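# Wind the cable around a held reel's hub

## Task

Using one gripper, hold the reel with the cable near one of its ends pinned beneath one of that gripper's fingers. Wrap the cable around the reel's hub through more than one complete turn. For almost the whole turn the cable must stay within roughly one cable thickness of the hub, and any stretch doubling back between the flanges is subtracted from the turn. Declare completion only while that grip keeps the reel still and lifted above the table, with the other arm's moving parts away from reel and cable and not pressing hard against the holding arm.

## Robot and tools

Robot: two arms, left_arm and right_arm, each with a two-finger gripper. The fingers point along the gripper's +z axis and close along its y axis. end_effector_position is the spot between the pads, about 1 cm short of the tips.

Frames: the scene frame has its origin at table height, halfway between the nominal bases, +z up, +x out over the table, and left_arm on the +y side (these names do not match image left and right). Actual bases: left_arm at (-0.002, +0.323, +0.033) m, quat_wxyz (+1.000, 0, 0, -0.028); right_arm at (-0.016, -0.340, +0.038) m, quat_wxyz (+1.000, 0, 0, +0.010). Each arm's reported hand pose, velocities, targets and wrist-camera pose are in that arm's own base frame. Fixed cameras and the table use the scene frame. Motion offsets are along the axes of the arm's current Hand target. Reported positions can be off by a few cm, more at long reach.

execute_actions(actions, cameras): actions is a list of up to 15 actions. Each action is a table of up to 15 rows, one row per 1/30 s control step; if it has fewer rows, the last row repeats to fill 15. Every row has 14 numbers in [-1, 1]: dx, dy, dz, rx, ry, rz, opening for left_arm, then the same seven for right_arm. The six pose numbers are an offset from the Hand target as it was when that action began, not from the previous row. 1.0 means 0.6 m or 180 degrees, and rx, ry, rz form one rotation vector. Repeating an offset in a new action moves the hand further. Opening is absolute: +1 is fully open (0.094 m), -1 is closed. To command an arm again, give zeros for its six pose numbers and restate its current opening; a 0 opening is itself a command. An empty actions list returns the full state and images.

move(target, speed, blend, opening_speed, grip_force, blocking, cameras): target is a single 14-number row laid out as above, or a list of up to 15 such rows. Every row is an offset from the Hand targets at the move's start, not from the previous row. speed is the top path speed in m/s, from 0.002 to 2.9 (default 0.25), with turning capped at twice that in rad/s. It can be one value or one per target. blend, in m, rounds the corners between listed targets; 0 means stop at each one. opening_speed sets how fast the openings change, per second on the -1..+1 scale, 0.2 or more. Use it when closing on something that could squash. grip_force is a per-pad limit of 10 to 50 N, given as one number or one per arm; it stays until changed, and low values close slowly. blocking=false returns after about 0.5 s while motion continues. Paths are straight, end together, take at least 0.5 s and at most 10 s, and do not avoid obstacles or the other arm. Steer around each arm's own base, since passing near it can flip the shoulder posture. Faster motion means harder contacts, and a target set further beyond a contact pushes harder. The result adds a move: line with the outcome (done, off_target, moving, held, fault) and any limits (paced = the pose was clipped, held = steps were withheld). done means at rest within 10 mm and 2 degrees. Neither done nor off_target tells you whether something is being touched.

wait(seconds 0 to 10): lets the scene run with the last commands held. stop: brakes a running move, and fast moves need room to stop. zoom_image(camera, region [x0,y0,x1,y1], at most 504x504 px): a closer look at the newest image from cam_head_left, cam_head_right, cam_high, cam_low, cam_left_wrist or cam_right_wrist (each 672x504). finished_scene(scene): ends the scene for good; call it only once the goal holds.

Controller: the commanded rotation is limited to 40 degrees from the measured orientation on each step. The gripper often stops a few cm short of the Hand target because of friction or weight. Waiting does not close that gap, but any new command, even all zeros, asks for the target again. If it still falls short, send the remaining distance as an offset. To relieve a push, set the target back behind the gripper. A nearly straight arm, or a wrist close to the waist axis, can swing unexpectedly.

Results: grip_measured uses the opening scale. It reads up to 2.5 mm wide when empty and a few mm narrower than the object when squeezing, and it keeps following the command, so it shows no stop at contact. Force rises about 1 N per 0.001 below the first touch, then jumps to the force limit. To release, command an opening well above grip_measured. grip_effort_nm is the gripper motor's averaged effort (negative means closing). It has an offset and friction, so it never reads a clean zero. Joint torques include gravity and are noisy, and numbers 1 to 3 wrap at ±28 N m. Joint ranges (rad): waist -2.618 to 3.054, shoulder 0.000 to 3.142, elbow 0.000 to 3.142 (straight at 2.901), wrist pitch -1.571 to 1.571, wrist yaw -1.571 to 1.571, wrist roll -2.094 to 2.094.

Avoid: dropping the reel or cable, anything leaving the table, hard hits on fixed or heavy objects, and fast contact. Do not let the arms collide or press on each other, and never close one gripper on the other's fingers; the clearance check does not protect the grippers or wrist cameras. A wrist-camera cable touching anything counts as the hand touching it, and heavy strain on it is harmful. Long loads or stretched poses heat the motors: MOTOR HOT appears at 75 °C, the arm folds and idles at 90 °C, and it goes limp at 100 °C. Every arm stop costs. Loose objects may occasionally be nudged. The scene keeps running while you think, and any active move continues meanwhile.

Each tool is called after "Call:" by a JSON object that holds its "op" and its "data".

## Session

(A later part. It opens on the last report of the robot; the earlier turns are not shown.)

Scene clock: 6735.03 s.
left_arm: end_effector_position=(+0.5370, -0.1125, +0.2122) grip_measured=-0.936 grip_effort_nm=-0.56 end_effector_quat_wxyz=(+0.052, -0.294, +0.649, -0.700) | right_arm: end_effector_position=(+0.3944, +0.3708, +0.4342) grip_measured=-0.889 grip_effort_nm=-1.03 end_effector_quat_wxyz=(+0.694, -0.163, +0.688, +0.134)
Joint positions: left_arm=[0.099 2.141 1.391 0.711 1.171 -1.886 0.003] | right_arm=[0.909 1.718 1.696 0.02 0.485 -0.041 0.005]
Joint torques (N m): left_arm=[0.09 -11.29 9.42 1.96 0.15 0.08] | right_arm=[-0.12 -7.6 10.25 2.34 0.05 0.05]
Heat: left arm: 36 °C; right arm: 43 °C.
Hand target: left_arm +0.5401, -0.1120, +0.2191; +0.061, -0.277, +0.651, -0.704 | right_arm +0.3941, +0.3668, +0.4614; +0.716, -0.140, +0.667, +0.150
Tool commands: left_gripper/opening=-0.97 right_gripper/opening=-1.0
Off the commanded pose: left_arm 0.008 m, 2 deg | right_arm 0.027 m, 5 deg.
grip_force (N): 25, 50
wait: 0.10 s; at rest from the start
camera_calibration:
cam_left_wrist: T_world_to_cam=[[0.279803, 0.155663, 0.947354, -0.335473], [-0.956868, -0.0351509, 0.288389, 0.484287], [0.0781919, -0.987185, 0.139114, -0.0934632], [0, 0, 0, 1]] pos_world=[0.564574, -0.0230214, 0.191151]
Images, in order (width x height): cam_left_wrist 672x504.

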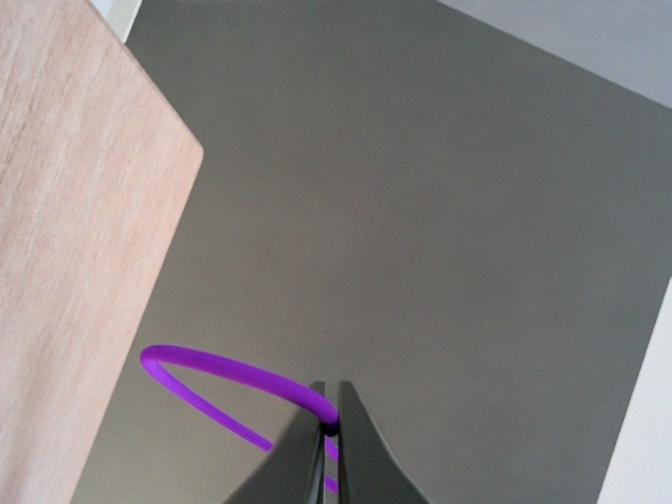

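Call:
{"op": "wait", "data": {"seconds": 0.1, "cameras": ["cam_high", "cam_right_wrist"]}}

Call:
{"op": "zoom_image", "data": {"camera": "cam_high", "region": [385, 205, 430, 275]}}

Call:
{"op": "zoom_image", "data": {"camera": "cam_right_wrist", "region": [220, 280, 320, 400]}}

Scene clock: 6771.73 s.
left_arm: end_effector_position=(+0.5370, -0.1125, +0.2122) grip_measured=-0.936 grip_effort_nm=-0.56 end_effector_quat_wxyz=(+0.052, -0.294, +0.649, -0.700) | right_arm: end_effector_position=(+0.3944, +0.3708, +0.4342) grip_measured=-0.889 grip_effort_nm=-1.03 end_effector_quat_wxyz=(+0.694, -0.163, +0.688, +0.134)
Joint positions: left_arm=[0.099 2.141 1.391 0.711 1.171 -1.886 0.003] | right_arm=[0.909 1.718 1.696 0.02 0.485 -0.041 0.005]
Joint torques (N m): left_arm=[0.14 -11.06 9.51 1.97 0.11 0.07] | right_arm=[-0.21 -7.79 10.07 2.36 0.12 0.09]
Heat: left arm: 36 °C; right arm: 43 °C.
Hand target: left_arm +0.5401, -0.1120, +0.2191; +0.061, -0.277, +0.651, -0.704 | right_arm +0.3941, +0.3668, +0.4614; +0.716, -0.140, +0.667, +0.150
Tool commands: left_gripper/opening=-0.97 right_gripper/opening=-1.0
Off the commanded pose: left_arm 0.008 m, 2 deg | right_arm 0.027 m, 5 deg.
grip_force (N): 25, 50
wait: 0.10 s; at rest from the start
camera_calibration:
cam_right_wrist: T_world_to_cam=[[0.400014, -0.915846, 0.0348421, 0.164708], [-0.384763, -0.202314, -0.90057, 0.653066], [0.831833, 0.346835, -0.433312, -0.18019], [0, 0, 0, 1]] pos_world=[0.335278, 0.345467, 0.504315]
Images, in order (width x height): cam_high 672x504, cam_right_wrist 672x504.

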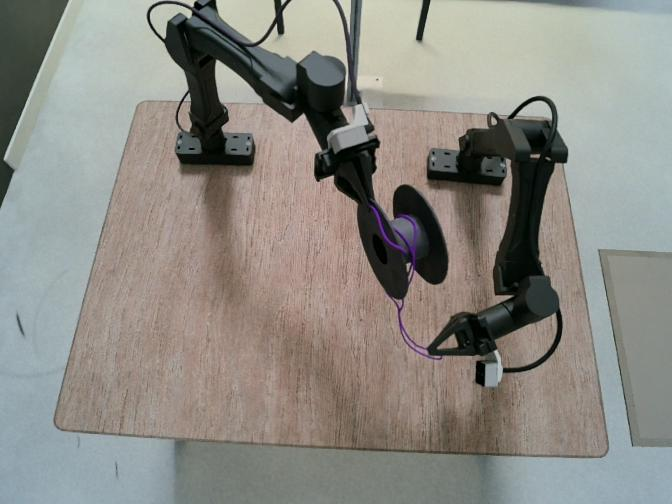

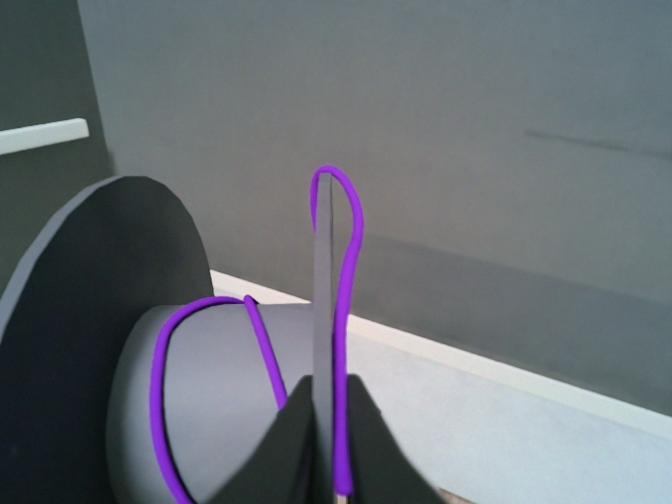

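Scaled by 7.200 from the camera's 672x504 image, which has a finer 960x720 frame.

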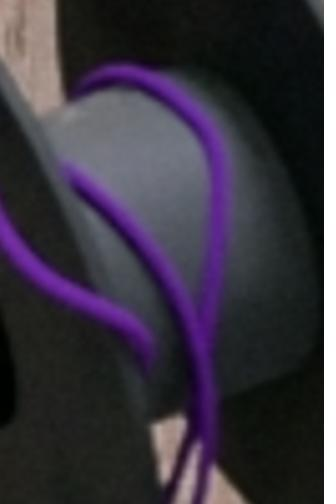

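Scaled by 4.200 from the camera's 672x504 image, which has a finer 960x720 frame.

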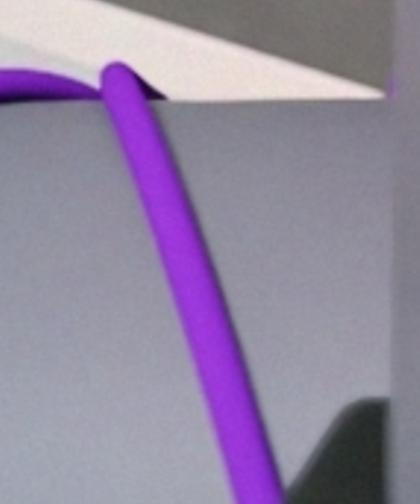

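Call:
{"op": "move", "data": {"target": [[-0.0062, 0.019, 0.0417, 0, 0, 0, -0.97, 0, 0, 0, 0, 0, 0, -1.0], [-0.0062, 0.019, 0.0417, 0, 0, 0, -0.86, 0, 0, 0, 0, 0, 0, -1.0]], "speed": 0.1, "cameras": ["cam_left_wrist", "cam_high", "cam_low"]}}

Call:
{"op": "zoom_image", "data": {"camera": "cam_left_wrist", "region": [100, 300, 460, 504]}}

Call:
{"op": "zoom_image", "data": {"camera": "cam_high", "region": [370, 225, 450, 365]}}

Call:
{"op": "zoom_image", "data": {"camera": "cam_low", "region": [355, 140, 420, 260]}}

Scene clock: 7056.60 s.
left_arm: end_effector_position=(+0.5443, -0.1356, +0.2010) grip_measured=-0.862 grip_effort_nm=0.10 end_effector_quat_wxyz=(+0.044, -0.286, +0.652, -0.700) | right_arm: end_effector_position=(+0.3944, +0.3708, +0.4342) grip_measured=-0.889 grip_effort_nm=-1.03 end_effector_quat_wxyz=(+0.694, -0.163, +0.688, +0.134)
Joint positions: left_arm=[0.051 2.193 1.426 0.73 1.145 -1.887 0.007] | right_arm=[0.909 1.718 1.696 0.02 0.485 -0.041 0.005]
Joint torques (N m): left_arm=[-0.05 -11.29 9.7 1.98 -0.07 0.06] | right_arm=[-0.17 -7.75 10.21 2.42 0.07 0.06]
Heat: left arm: 36 °C; right arm: 42 °C.
Hand target: left_arm +0.5518, -0.1341, +0.2071; +0.061, -0.277, +0.651, -0.704 | right_arm +0.3941, +0.3668, +0.4614; +0.716, -0.140, +0.667, +0.150
Off the commanded pose: left_arm 0.010 m, 2 deg | right_arm 0.027 m, 5 deg.
grip_force (N): 25, 50
move: off_target (right_arm)
camera_calibration:
cam_left_wrist: T_world_to_cam=[[0.282697, 0.149026, 0.947562, -0.32571], [-0.957556, -0.0141354, 0.287902, 0.497147], [0.056299, -0.988732, 0.138705, -0.103451], [0, 0, 0, 1]] pos_world=[0.573948, -0.0467191, 0.17985]
Images, in order (width x height): cam_high 672x504, cam_low 672x504, cam_left_wrist 672x504.

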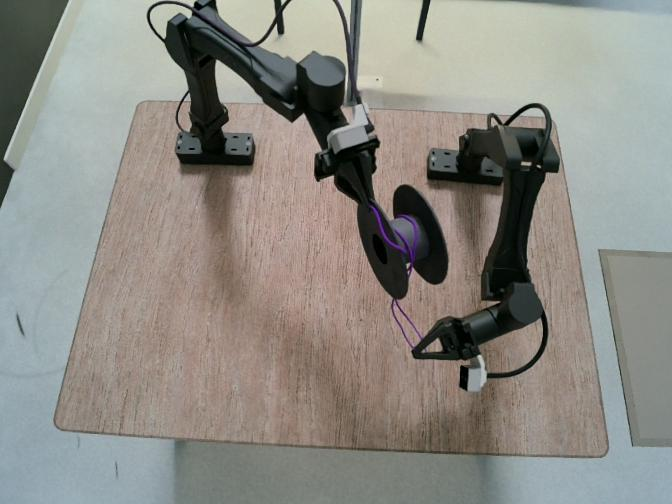

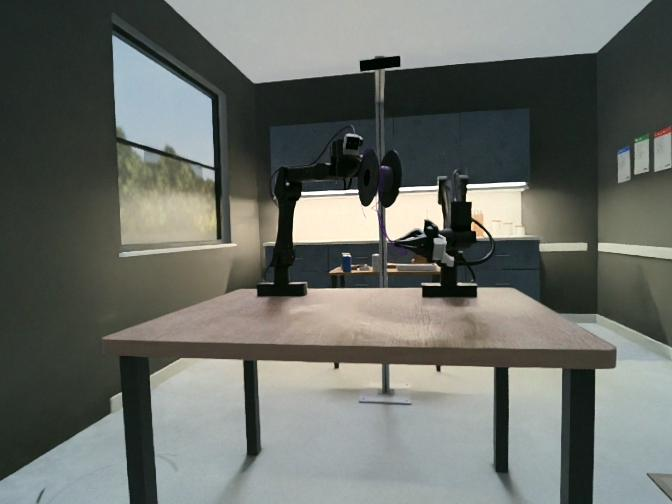

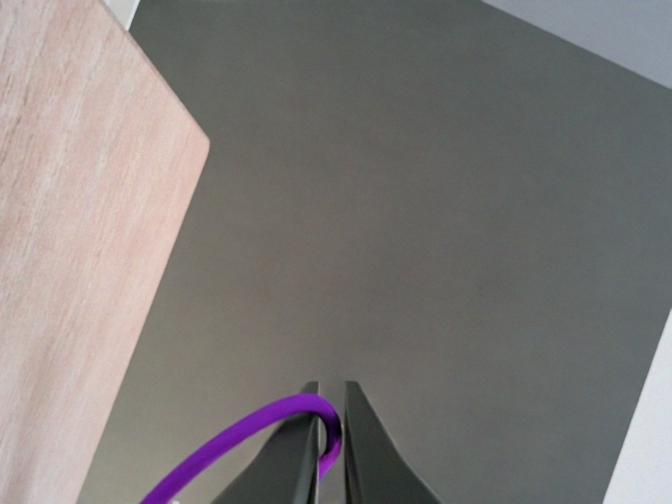

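Scaled by 1.400 from the camera's 672x504 image, which has a finer 960x720 frame.

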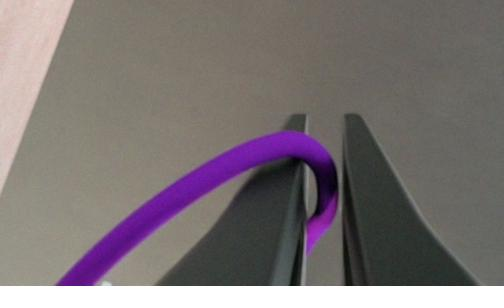

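Scaled by 3.600 from the camera's 672x504 image, which has a finer 960x720 frame.

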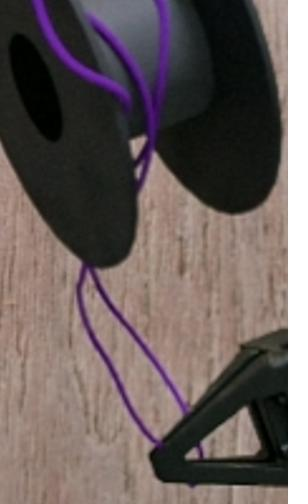

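Scaled by 4.200 from the camera's 672x504 image, which has a finer 960x720 frame.

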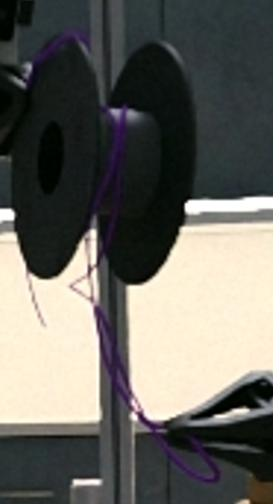

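Call:
{"op": "move", "data": {"target": [-0.0775, 0.1078, 0.0036, 0, 0, 0, -0.86, 0, 0, 0, 0, 0, 0, -1.0], "speed": 0.08, "cameras": ["cam_left_wrist", "cam_right_wrist", "cam_head_left", "cam_head_right", "cam_high", "cam_low"]}}

Call:
{"op": "zoom_image", "data": {"camera": "cam_high", "region": [350, 190, 460, 380]}}

Call:
{"op": "zoom_image", "data": {"camera": "cam_low", "region": [355, 140, 425, 280]}}

Call:
{"op": "zoom_image", "data": {"camera": "cam_head_left", "region": [330, 35, 430, 155]}}

Scene clock: 7075.10 s.
left_arm: end_effector_position=(+0.5699, -0.1272, +0.1276) grip_measured=-0.861 grip_effort_nm=0.09 end_effector_quat_wxyz=(+0.049, -0.290, +0.651, -0.700) | right_arm: end_effector_position=(+0.3944, +0.3708, +0.4336) grip_measured=-0.889 grip_effort_nm=-1.03 end_effector_quat_wxyz=(+0.693, -0.164, +0.689, +0.134)
Joint positions: left_arm=[0.064 2.428 1.508 0.884 1.144 -1.887 0.007] | right_arm=[0.909 1.718 1.696 0.018 0.485 -0.041 0.005]
Joint torques (N m): left_arm=[0.43 -12.4 8.8 1.95 0.07 0.1] | right_arm=[-0.27 -7.68 9.96 2.44 0.07 0.09]
Heat: left arm: 36 °C; right arm: 42 °C.
Hand target: left_arm +0.5741, -0.1247, +0.1313; +0.061, -0.277, +0.651, -0.704 | right_arm +0.3941, +0.3668, +0.4613; +0.716, -0.140, +0.667, +0.150
Off the commanded pose: left_arm 0.006 m, 2 deg | right_arm 0.028 m, 5 deg.
grip_force (N): 25, 50
move: off_target (right_arm)
camera_calibration:
cam_left_wrist: T_world_to_cam=[[0.279621, 0.152589, 0.947908, -0.262555], [-0.95763, -0.0265997, 0.28677, 0.54154], [0.068972, -0.987932, 0.138686, -0.0935175], [0, 0, 0, 1]] pos_world=[0.598461, -0.0379212, 0.10655]
cam_right_wrist: T_world_to_cam=[[0.400033, -0.915797, 0.0359076, 0.164212], [-0.386037, -0.203901, -0.899666, 0.653284], [0.831234, 0.346034, -0.435099, -0.179101], [0, 0, 0, 1]] pos_world=[0.335377, 0.345566, 0.503914]

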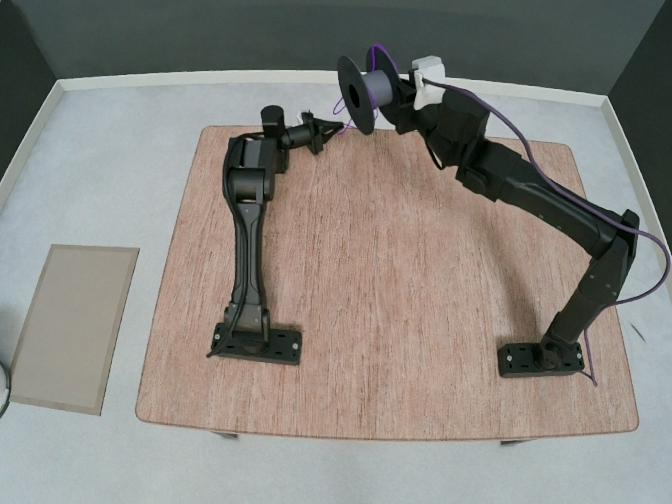

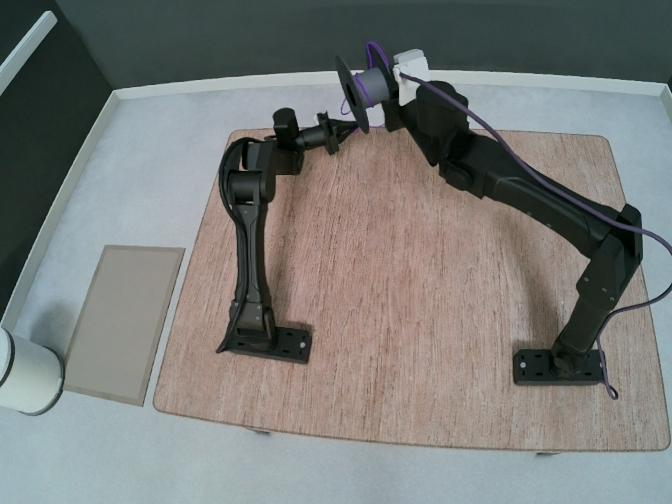

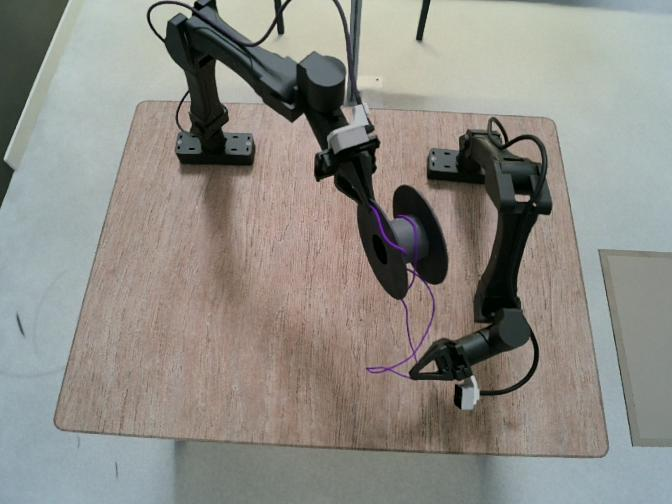

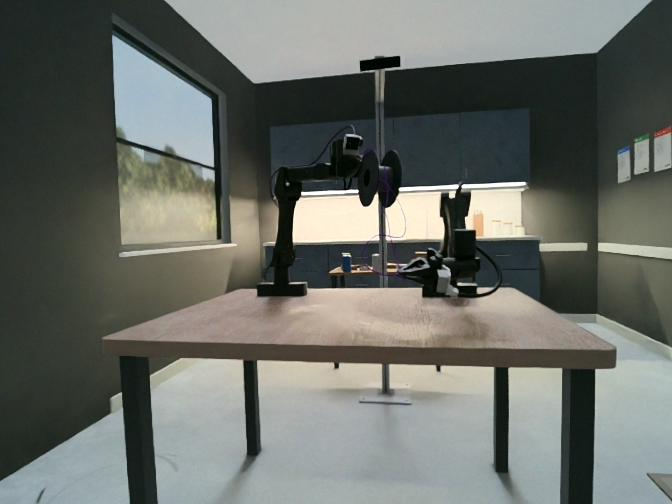

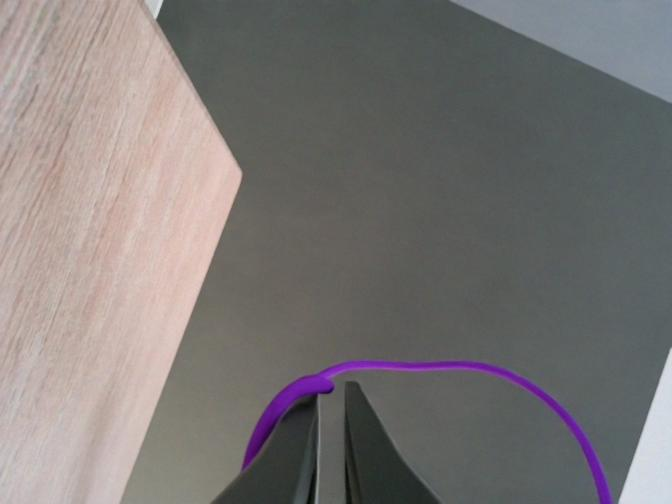

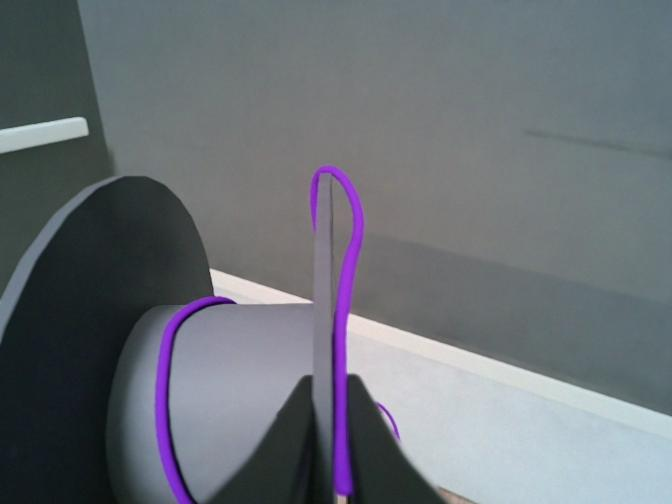

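Scaled by 2.653 from the camera's 672x504 image, which has a finer 960x720 frame.

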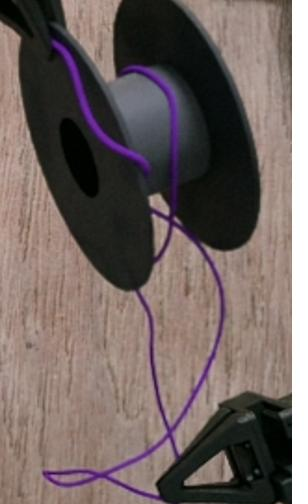

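Scaled by 3.600 from the camera's 672x504 image, which has a finer 960x720 frame.

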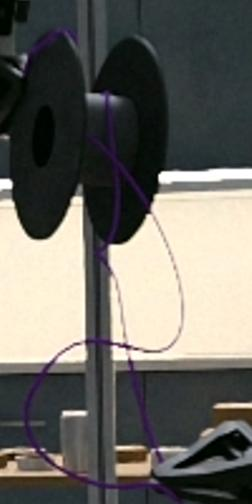

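Scaled by 4.200 from the camera's 672x504 image, which has a finer 960x720 frame.

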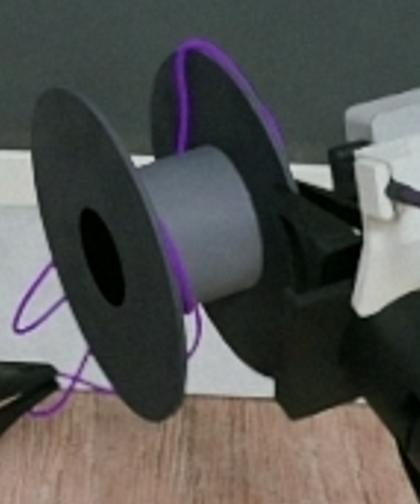

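Call:
{"op": "move", "data": {"target": [-0.0775, 0.1079, 0.0036, 0, 0, 0, -0.86, 0, 0, 0, 0, 0, 0, -1.0], "speed": 0.08, "cameras": ["cam_left_wrist", "cam_right_wrist", "cam_head_left", "cam_head_right", "cam_high", "cam_low"]}}

Call:
{"op": "zoom_image", "data": {"camera": "cam_high", "region": [340, 190, 460, 400]}}

Call:
{"op": "zoom_image", "data": {"camera": "cam_low", "region": [345, 140, 435, 290]}}

Call:
{"op": "zoom_image", "data": {"camera": "cam_head_left", "region": [330, 35, 430, 155]}}

Call:
{"op": "zoom_image", "data": {"camera": "cam_head_right", "region": [325, 30, 425, 150]}}

Scene clock: 7114.97 s.
left_arm: end_effector_position=(+0.5943, -0.1172, +0.0532) grip_measured=-0.861 grip_effort_nm=0.09 end_effector_quat_wxyz=(+0.052, -0.292, +0.650, -0.700) | right_arm: end_effector_position=(+0.3944, +0.3708, +0.4336) grip_measured=-0.889 grip_effort_nm=-1.03 end_effector_quat_wxyz=(+0.693, -0.164, +0.689, +0.134)
Joint positions: left_arm=[0.079 2.693 1.688 0.97 1.154 -1.887 0.007] | right_arm=[0.909 1.718 1.696 0.018 0.485 -0.041 0.005]
Joint torques (N m): left_arm=[0.34 -13.45 8.13 1.97 0.12 0.1] | right_arm=[-0.18 -7.91 10.15 2.35 0.09 0.04]
Heat: left arm: 36 °C; right arm: 42 °C.
Hand target: left_arm +0.5965, -0.1151, +0.0553; +0.061, -0.277, +0.651, -0.704 | right_arm +0.3941, +0.3668, +0.4613; +0.716, -0.140, +0.667, +0.150
Off the commanded pose: left_arm 0.004 m, 2 deg | right_arm 0.028 m, 5 deg.
grip_force (N): 25, 50
move: off_target (right_arm)
camera_calibration:
cam_left_wrist: T_world_to_cam=[[0.277957, 0.154603, 0.948071, -0.199253], [-0.957672, -0.032315, 0.286042, 0.585806], [0.0748598, -0.987448, 0.139077, -0.0784414], [0, 0, 0, 1]] pos_world=[0.622266, -0.0277214, 0.0322502]
cam_right_wrist: T_world_to_cam=[[0.400033, -0.915797, 0.0359076, 0.164212], [-0.386037, -0.203901, -0.899666, 0.653284], [0.831234, 0.346034, -0.435099, -0.179101], [0, 0, 0, 1]] pos_world=[0.335377, 0.345566, 0.503914]

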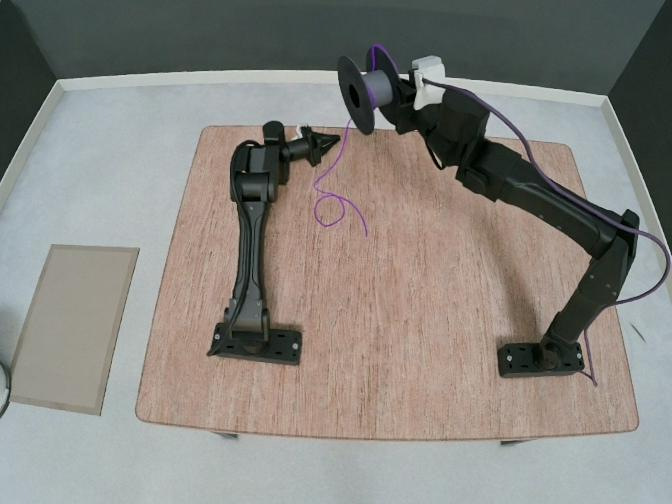

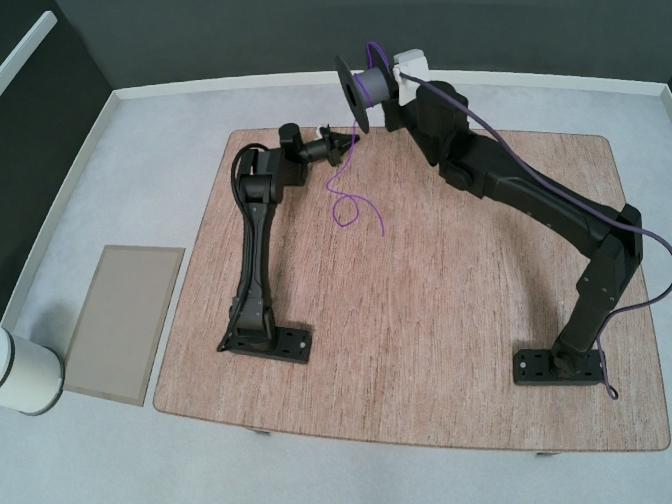

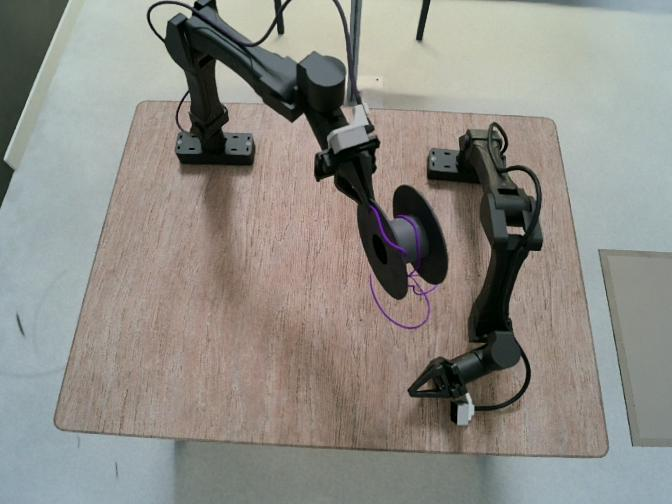

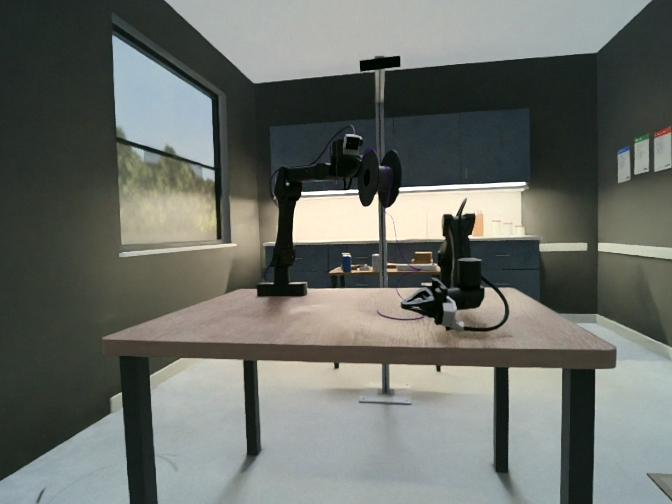

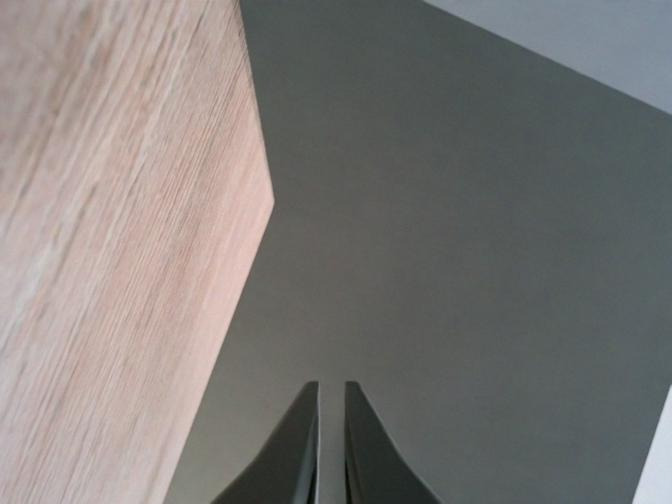

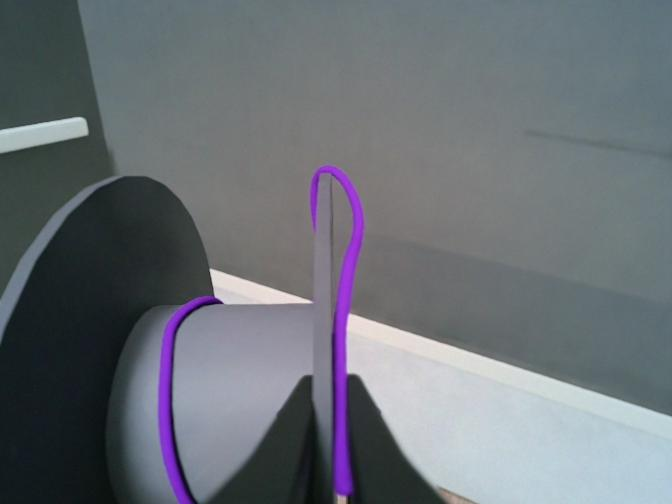

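Scaled by 2.400 from the camera's 672x504 image, which has a finer 960x720 frame.

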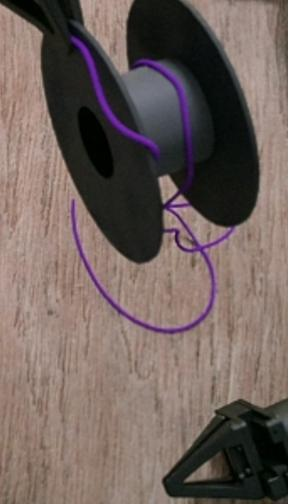

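Scaled by 3.360 from the camera's 672x504 image, which has a finer 960x720 frame.

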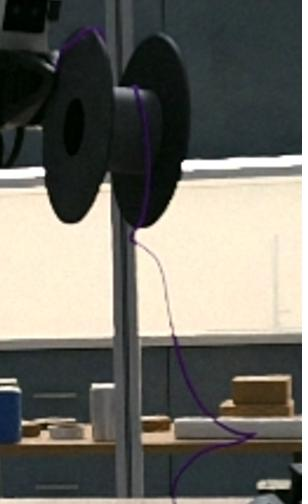

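Scaled by 4.200 from the camera's 672x504 image, which has a finer 960x720 frame.

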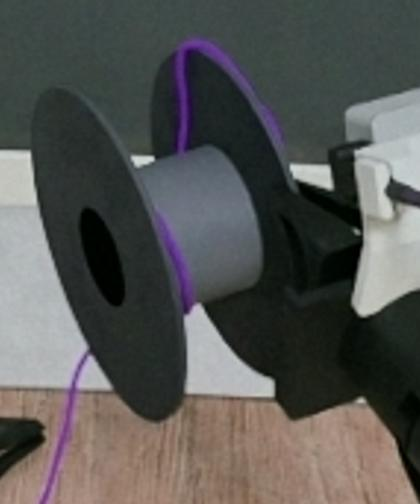

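Scaled by 4.200 from the camera's 672x504 image, which has a finer 960x720 frame.

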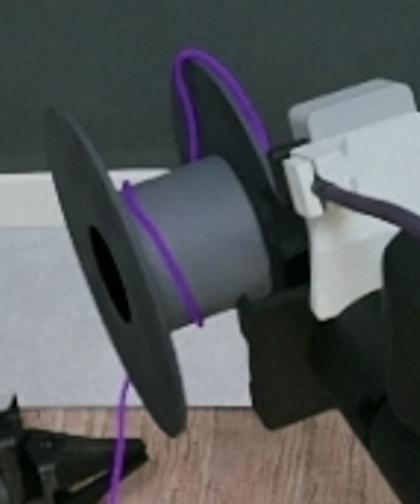

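Call:
{"op": "move", "data": {"target": [[0.0378, -0.1006, -0.316, -0.0241, -0.1251, 0.3188, 0.35, 0, 0, 0, 0, 0, 0, -1.0], [0.3215, 0.001, -0.289, -0.0643, -0.0888, 0.5955, 0.35, 0, 0, 0, 0, 0, 0, -1.0]], "speed": 0.15, "blend": 0.03, "cameras": ["cam_left_wrist", "cam_head_left", "cam_head_right", "cam_high", "cam_low"]}}

Call:
{"op": "zoom_image", "data": {"camera": "cam_low", "region": [345, 140, 455, 290]}}

Call:
{"op": "zoom_image", "data": {"camera": "cam_head_left", "region": [280, 80, 420, 250]}}

Call:
{"op": "zoom_image", "data": {"camera": "cam_high", "region": [340, 170, 500, 340]}}

Scene clock: 7361.13 s.
left_arm: end_effector_position=(+0.3507, -0.0485, +0.0895) grip_measured=+0.348 grip_effort_nm=0.10 end_effector_quat_wxyz=(+0.606, +0.234, +0.694, -0.309) | right_arm: end_effector_position=(+0.3944, +0.3708, +0.4336) grip_measured=-0.889 grip_effort_nm=-1.03 end_effector_quat_wxyz=(+0.693, -0.164, +0.689, +0.134)
Joint positions: left_arm=[0.338 1.963 0.346 1.443 1.129 0.011 0.063] | right_arm=[0.909 1.718 1.696 0.018 0.485 -0.041 0.005]
Joint torques (N m): left_arm=[-0.34 -8.77 2.47 3.06 0.01 0.21] | right_arm=[-0.16 -7.79 10.11 2.39 0.14 0.03]
Heat: left arm: 38 °C; right arm: 42 °C.
Hand target: left_arm +0.3530, -0.0484, +0.1145; +0.653, +0.271, +0.653, -0.271 | right_arm +0.3941, +0.3668, +0.4613; +0.716, -0.140, +0.667, +0.150
Off the commanded pose: left_arm 0.025 m, 9 deg | right_arm 0.028 m, 5 deg.
grip_force (N): 25, 50
move: off_target (left_arm, right_arm)
camera_calibration:
cam_left_wrist: T_world_to_cam=[[-0.715282, -0.68798, 0.122696, 0.204913], [-0.420377, 0.283333, -0.861978, 0.274055], [0.55826, -0.668136, -0.491874, -0.094988], [0, 0, 0, 1]] pos_world=[0.314805, -0.00013764, 0.164365]
Images, in order (width x height): cam_head_left 672x504, cam_head_right 672x504, cam_high 672x504, cam_low 672x504, cam_left_wrist 672x504.

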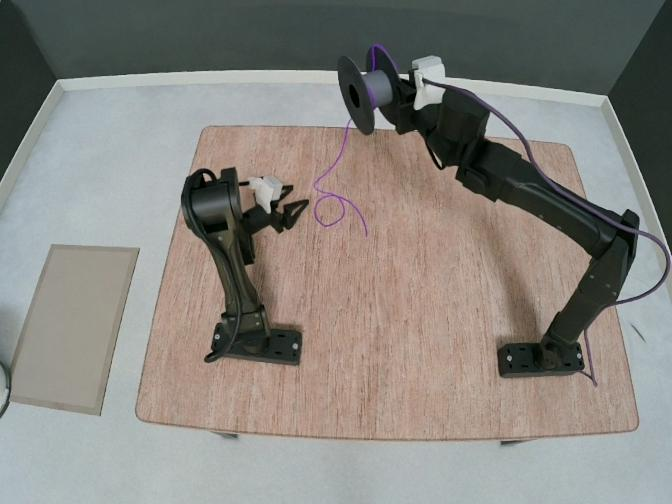

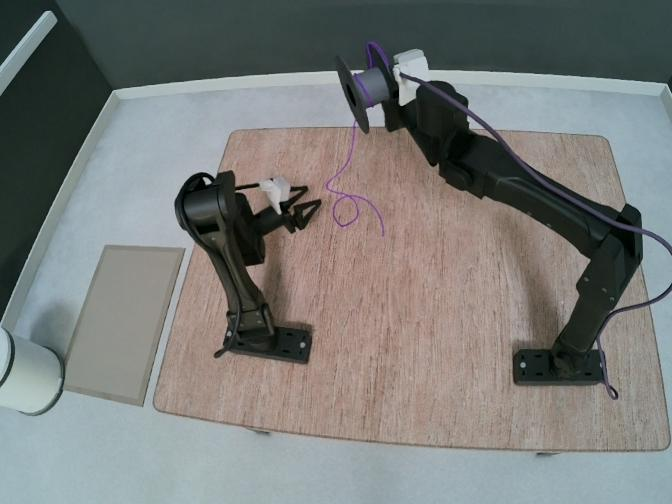

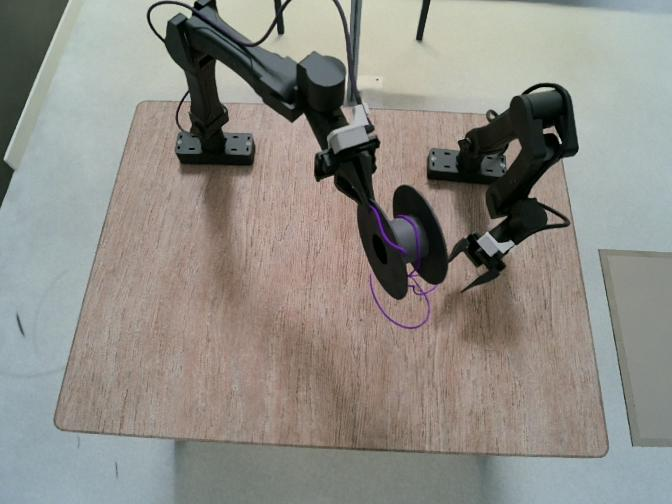

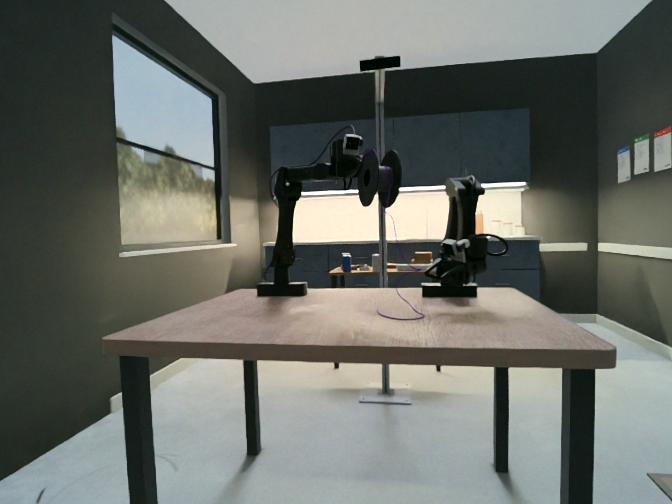

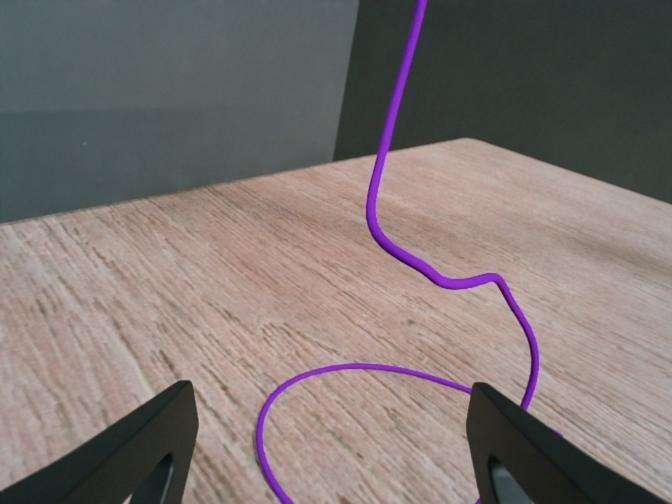

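Scaled by 3.360 from the camera's 672x504 image, which has a finer 960x720 frame.

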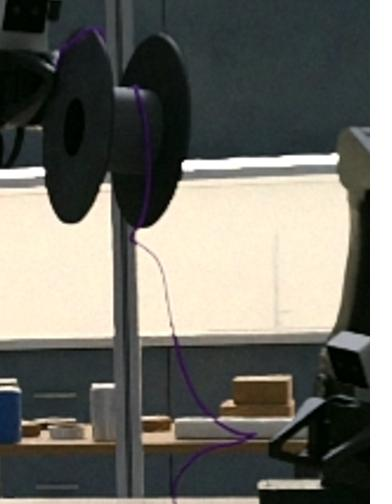

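Scaled by 2.965 from the camera's 672x504 image, which has a finer 960x720 frame.

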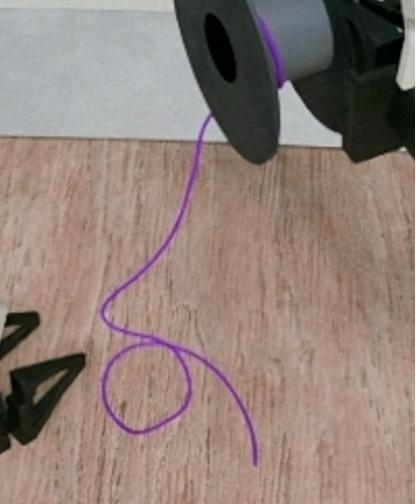

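Scaled by 2.965 from the camera's 672x504 image, which has a finer 960x720 frame.

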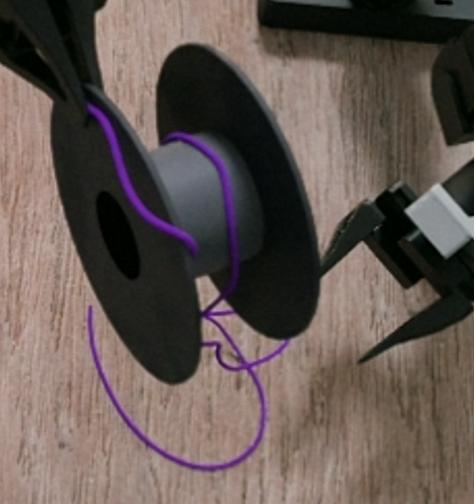

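Call:
{"op": "move", "data": {"target": [-0.0167, -0.03, 0.0333, 0, 0, 0, 0.35, 0, 0, 0, 0, 0, 0, -1.0], "speed": 0.1, "cameras": ["cam_left_wrist"]}}

Scene clock: 7409.67 s.
left_arm: end_effector_position=(+0.3525, -0.0759, +0.1012) grip_measured=+0.348 grip_effort_nm=0.09 end_effector_quat_wxyz=(+0.612, +0.248, +0.688, -0.300) | right_arm: end_effector_position=(+0.3944, +0.3708, +0.4336) grip_measured=-0.889 grip_effort_nm=-1.03 end_effector_quat_wxyz=(+0.693, -0.164, +0.689, +0.134)
Joint positions: left_arm=[0.226 1.899 0.322 1.442 1.023 0.005 0.063] | right_arm=[0.909 1.718 1.696 0.018 0.485 -0.041 0.005]
Joint torques (N m): left_arm=[-0.34 -8.14 2.63 2.94 -0.05 0.1] | right_arm=[-0.18 -7.99 10.17 2.37 0.08 0.06]
Heat: left arm: 45 °C; right arm: 42 °C.
Hand target: left_arm +0.3544, -0.0752, +0.1245; +0.653, +0.271, +0.653, -0.271 | right_arm +0.3941, +0.3668, +0.4613; +0.716, -0.140, +0.667, +0.150
Off the commanded pose: left_arm 0.023 m, 8 deg | right_arm 0.028 m, 5 deg.
grip_force (N): 25, 50
move: off_target (left_arm, right_arm)
camera_calibration:
cam_left_wrist: T_world_to_cam=[[-0.723051, -0.685379, 0.0863317, 0.192411], [-0.39312, 0.305486, -0.867257, 0.285197], [0.568027, -0.66101, -0.490318, -0.111588], [0, 0, 0, 1]] pos_world=[0.314624, -0.0290106, 0.176014]
Images, in order (width x height): cam_left_wrist 672x504.

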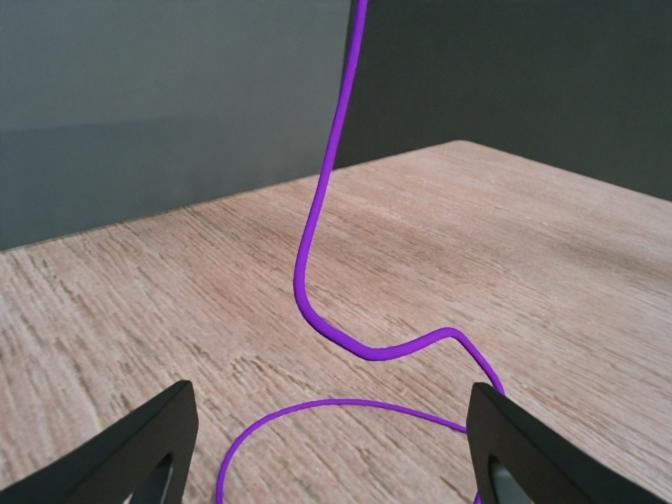

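Call:
{"op": "move", "data": {"target": [0.0133, 0.003, 0.0917, 0, 0, 0, 0.35, 0, 0, 0, 0, 0, 0, -1.0], "speed": 0.1, "cameras": ["cam_left_wrist"]}}

Scene clock: 7438.93 s.
left_arm: end_effector_position=(+0.3879, -0.1137, +0.1026) grip_measured=+0.348 grip_effort_nm=0.09 end_effector_quat_wxyz=(+0.623, +0.260, +0.679, -0.289) | right_arm: end_effector_position=(+0.3944, +0.3708, +0.4336) grip_measured=-0.889 grip_effort_nm=-1.03 end_effector_quat_wxyz=(+0.693, -0.164, +0.689, +0.134)
Joint positions: left_arm=[0.055 1.972 0.441 1.442 0.854 -0.001 0.063] | right_arm=[0.909 1.718 1.696 0.018 0.485 -0.041 0.005]
Joint torques (N m): left_arm=[-0.23 -6.09 4.9 2.79 -0.11 0.11] | right_arm=[-0.17 -7.88 10.21 2.37 0.11 0.06]
Heat: left arm: 46 °C; right arm: 42 °C.
Hand target: left_arm +0.3945, -0.1128, +0.1165; +0.653, +0.271, +0.653, -0.271 | right_arm +0.3941, +0.3668, +0.4613; +0.716, -0.140, +0.667, +0.150
Off the commanded pose: left_arm 0.015 m, 5 deg | right_arm 0.028 m, 5 deg.
grip_force (N): 25, 50
move: off_target (left_arm, right_arm)
camera_calibration:
cam_left_wrist: T_world_to_cam=[[-0.727015, -0.685207, 0.044043, 0.197959], [-0.358994, 0.324652, -0.875057, 0.301636], [0.585297, -0.651991, -0.482012, -0.162583], [0, 0, 0, 1]] pos_world=[0.347364, -0.0682862, 0.176863]
Images, in order (width x height): cam_left_wrist 672x504.

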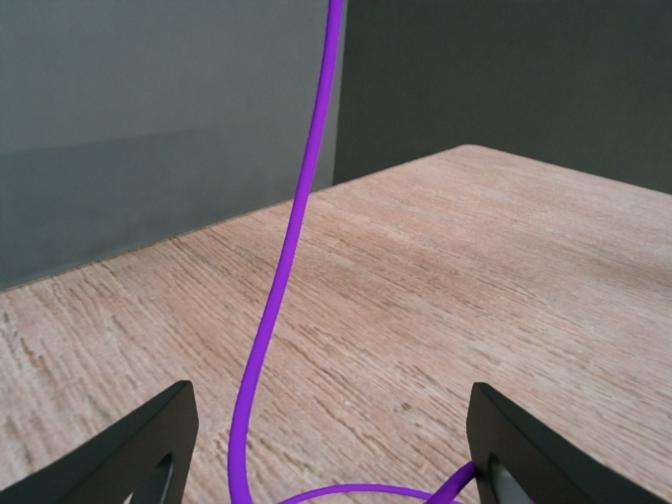

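Call:
{"op": "move", "data": {"target": [[0, 0.025, 0.005, 0, 0, 0, 0.35, 0, 0, 0, 0, 0, 0, -1.0], [0, 0.025, 0.005, 0, 0, 0, -0.97, 0, 0, 0, 0, 0, 0, -1.0]], "speed": 0.1, "cameras": ["cam_left_wrist", "cam_low"]}}

Scene clock: 7511.53 s.
left_arm: end_effector_position=(+0.4036, -0.1052, +0.1075) grip_measured=-0.936 grip_effort_nm=-0.50 end_effector_quat_wxyz=(+0.634, +0.259, +0.673, -0.279) | right_arm: end_effector_position=(+0.3944, +0.3708, +0.4336) grip_measured=-0.889 grip_effort_nm=-1.03 end_effector_quat_wxyz=(+0.693, -0.164, +0.689, +0.134)
Joint positions: left_arm=[0.075 1.997 0.497 1.439 0.857 -0.002 0.003] | right_arm=[0.909 1.718 1.696 0.018 0.485 -0.041 0.005]
Joint torques (N m): left_arm=[0.2 -6.37 5.03 2.51 0.11 0.08] | right_arm=[-0.21 -7.8 10.03 2.39 0.11 0.03]
Heat: left arm: 48 °C; right arm: 42 °C.
Hand target: left_arm +0.4073, -0.1044, +0.1166; +0.653, +0.271, +0.653, -0.271 | right_arm +0.3941, +0.3668, +0.4613; +0.716, -0.140, +0.667, +0.150
Off the commanded pose: left_arm 0.010 m, 4 deg | right_arm 0.028 m, 5 deg.
grip_force (N): 25, 50
move: off_target (left_arm, right_arm); target 2's new opening was sent with left_arm's hand 0.010 m and 4 deg from that target
camera_calibration:
cam_left_wrist: T_world_to_cam=[[-0.716361, -0.697339, 0.0233593, 0.211576], [-0.340062, 0.319713, -0.884388, 0.301634], [0.60925, -0.641484, -0.466168, -0.174121], [0, 0, 0, 1]] pos_world=[0.360222, -0.0605918, 0.18065]
Images, in order (width x height): cam_low 672x504, cam_left_wrist 672x504.

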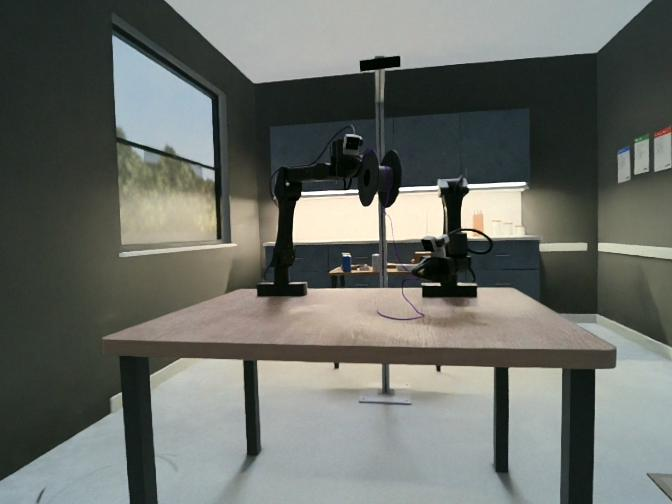

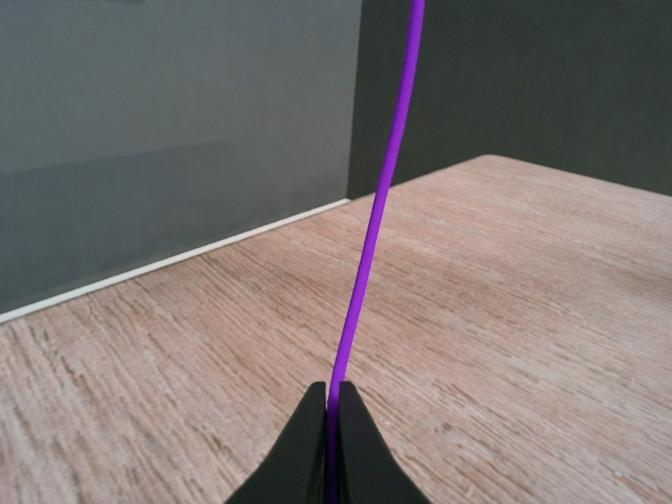

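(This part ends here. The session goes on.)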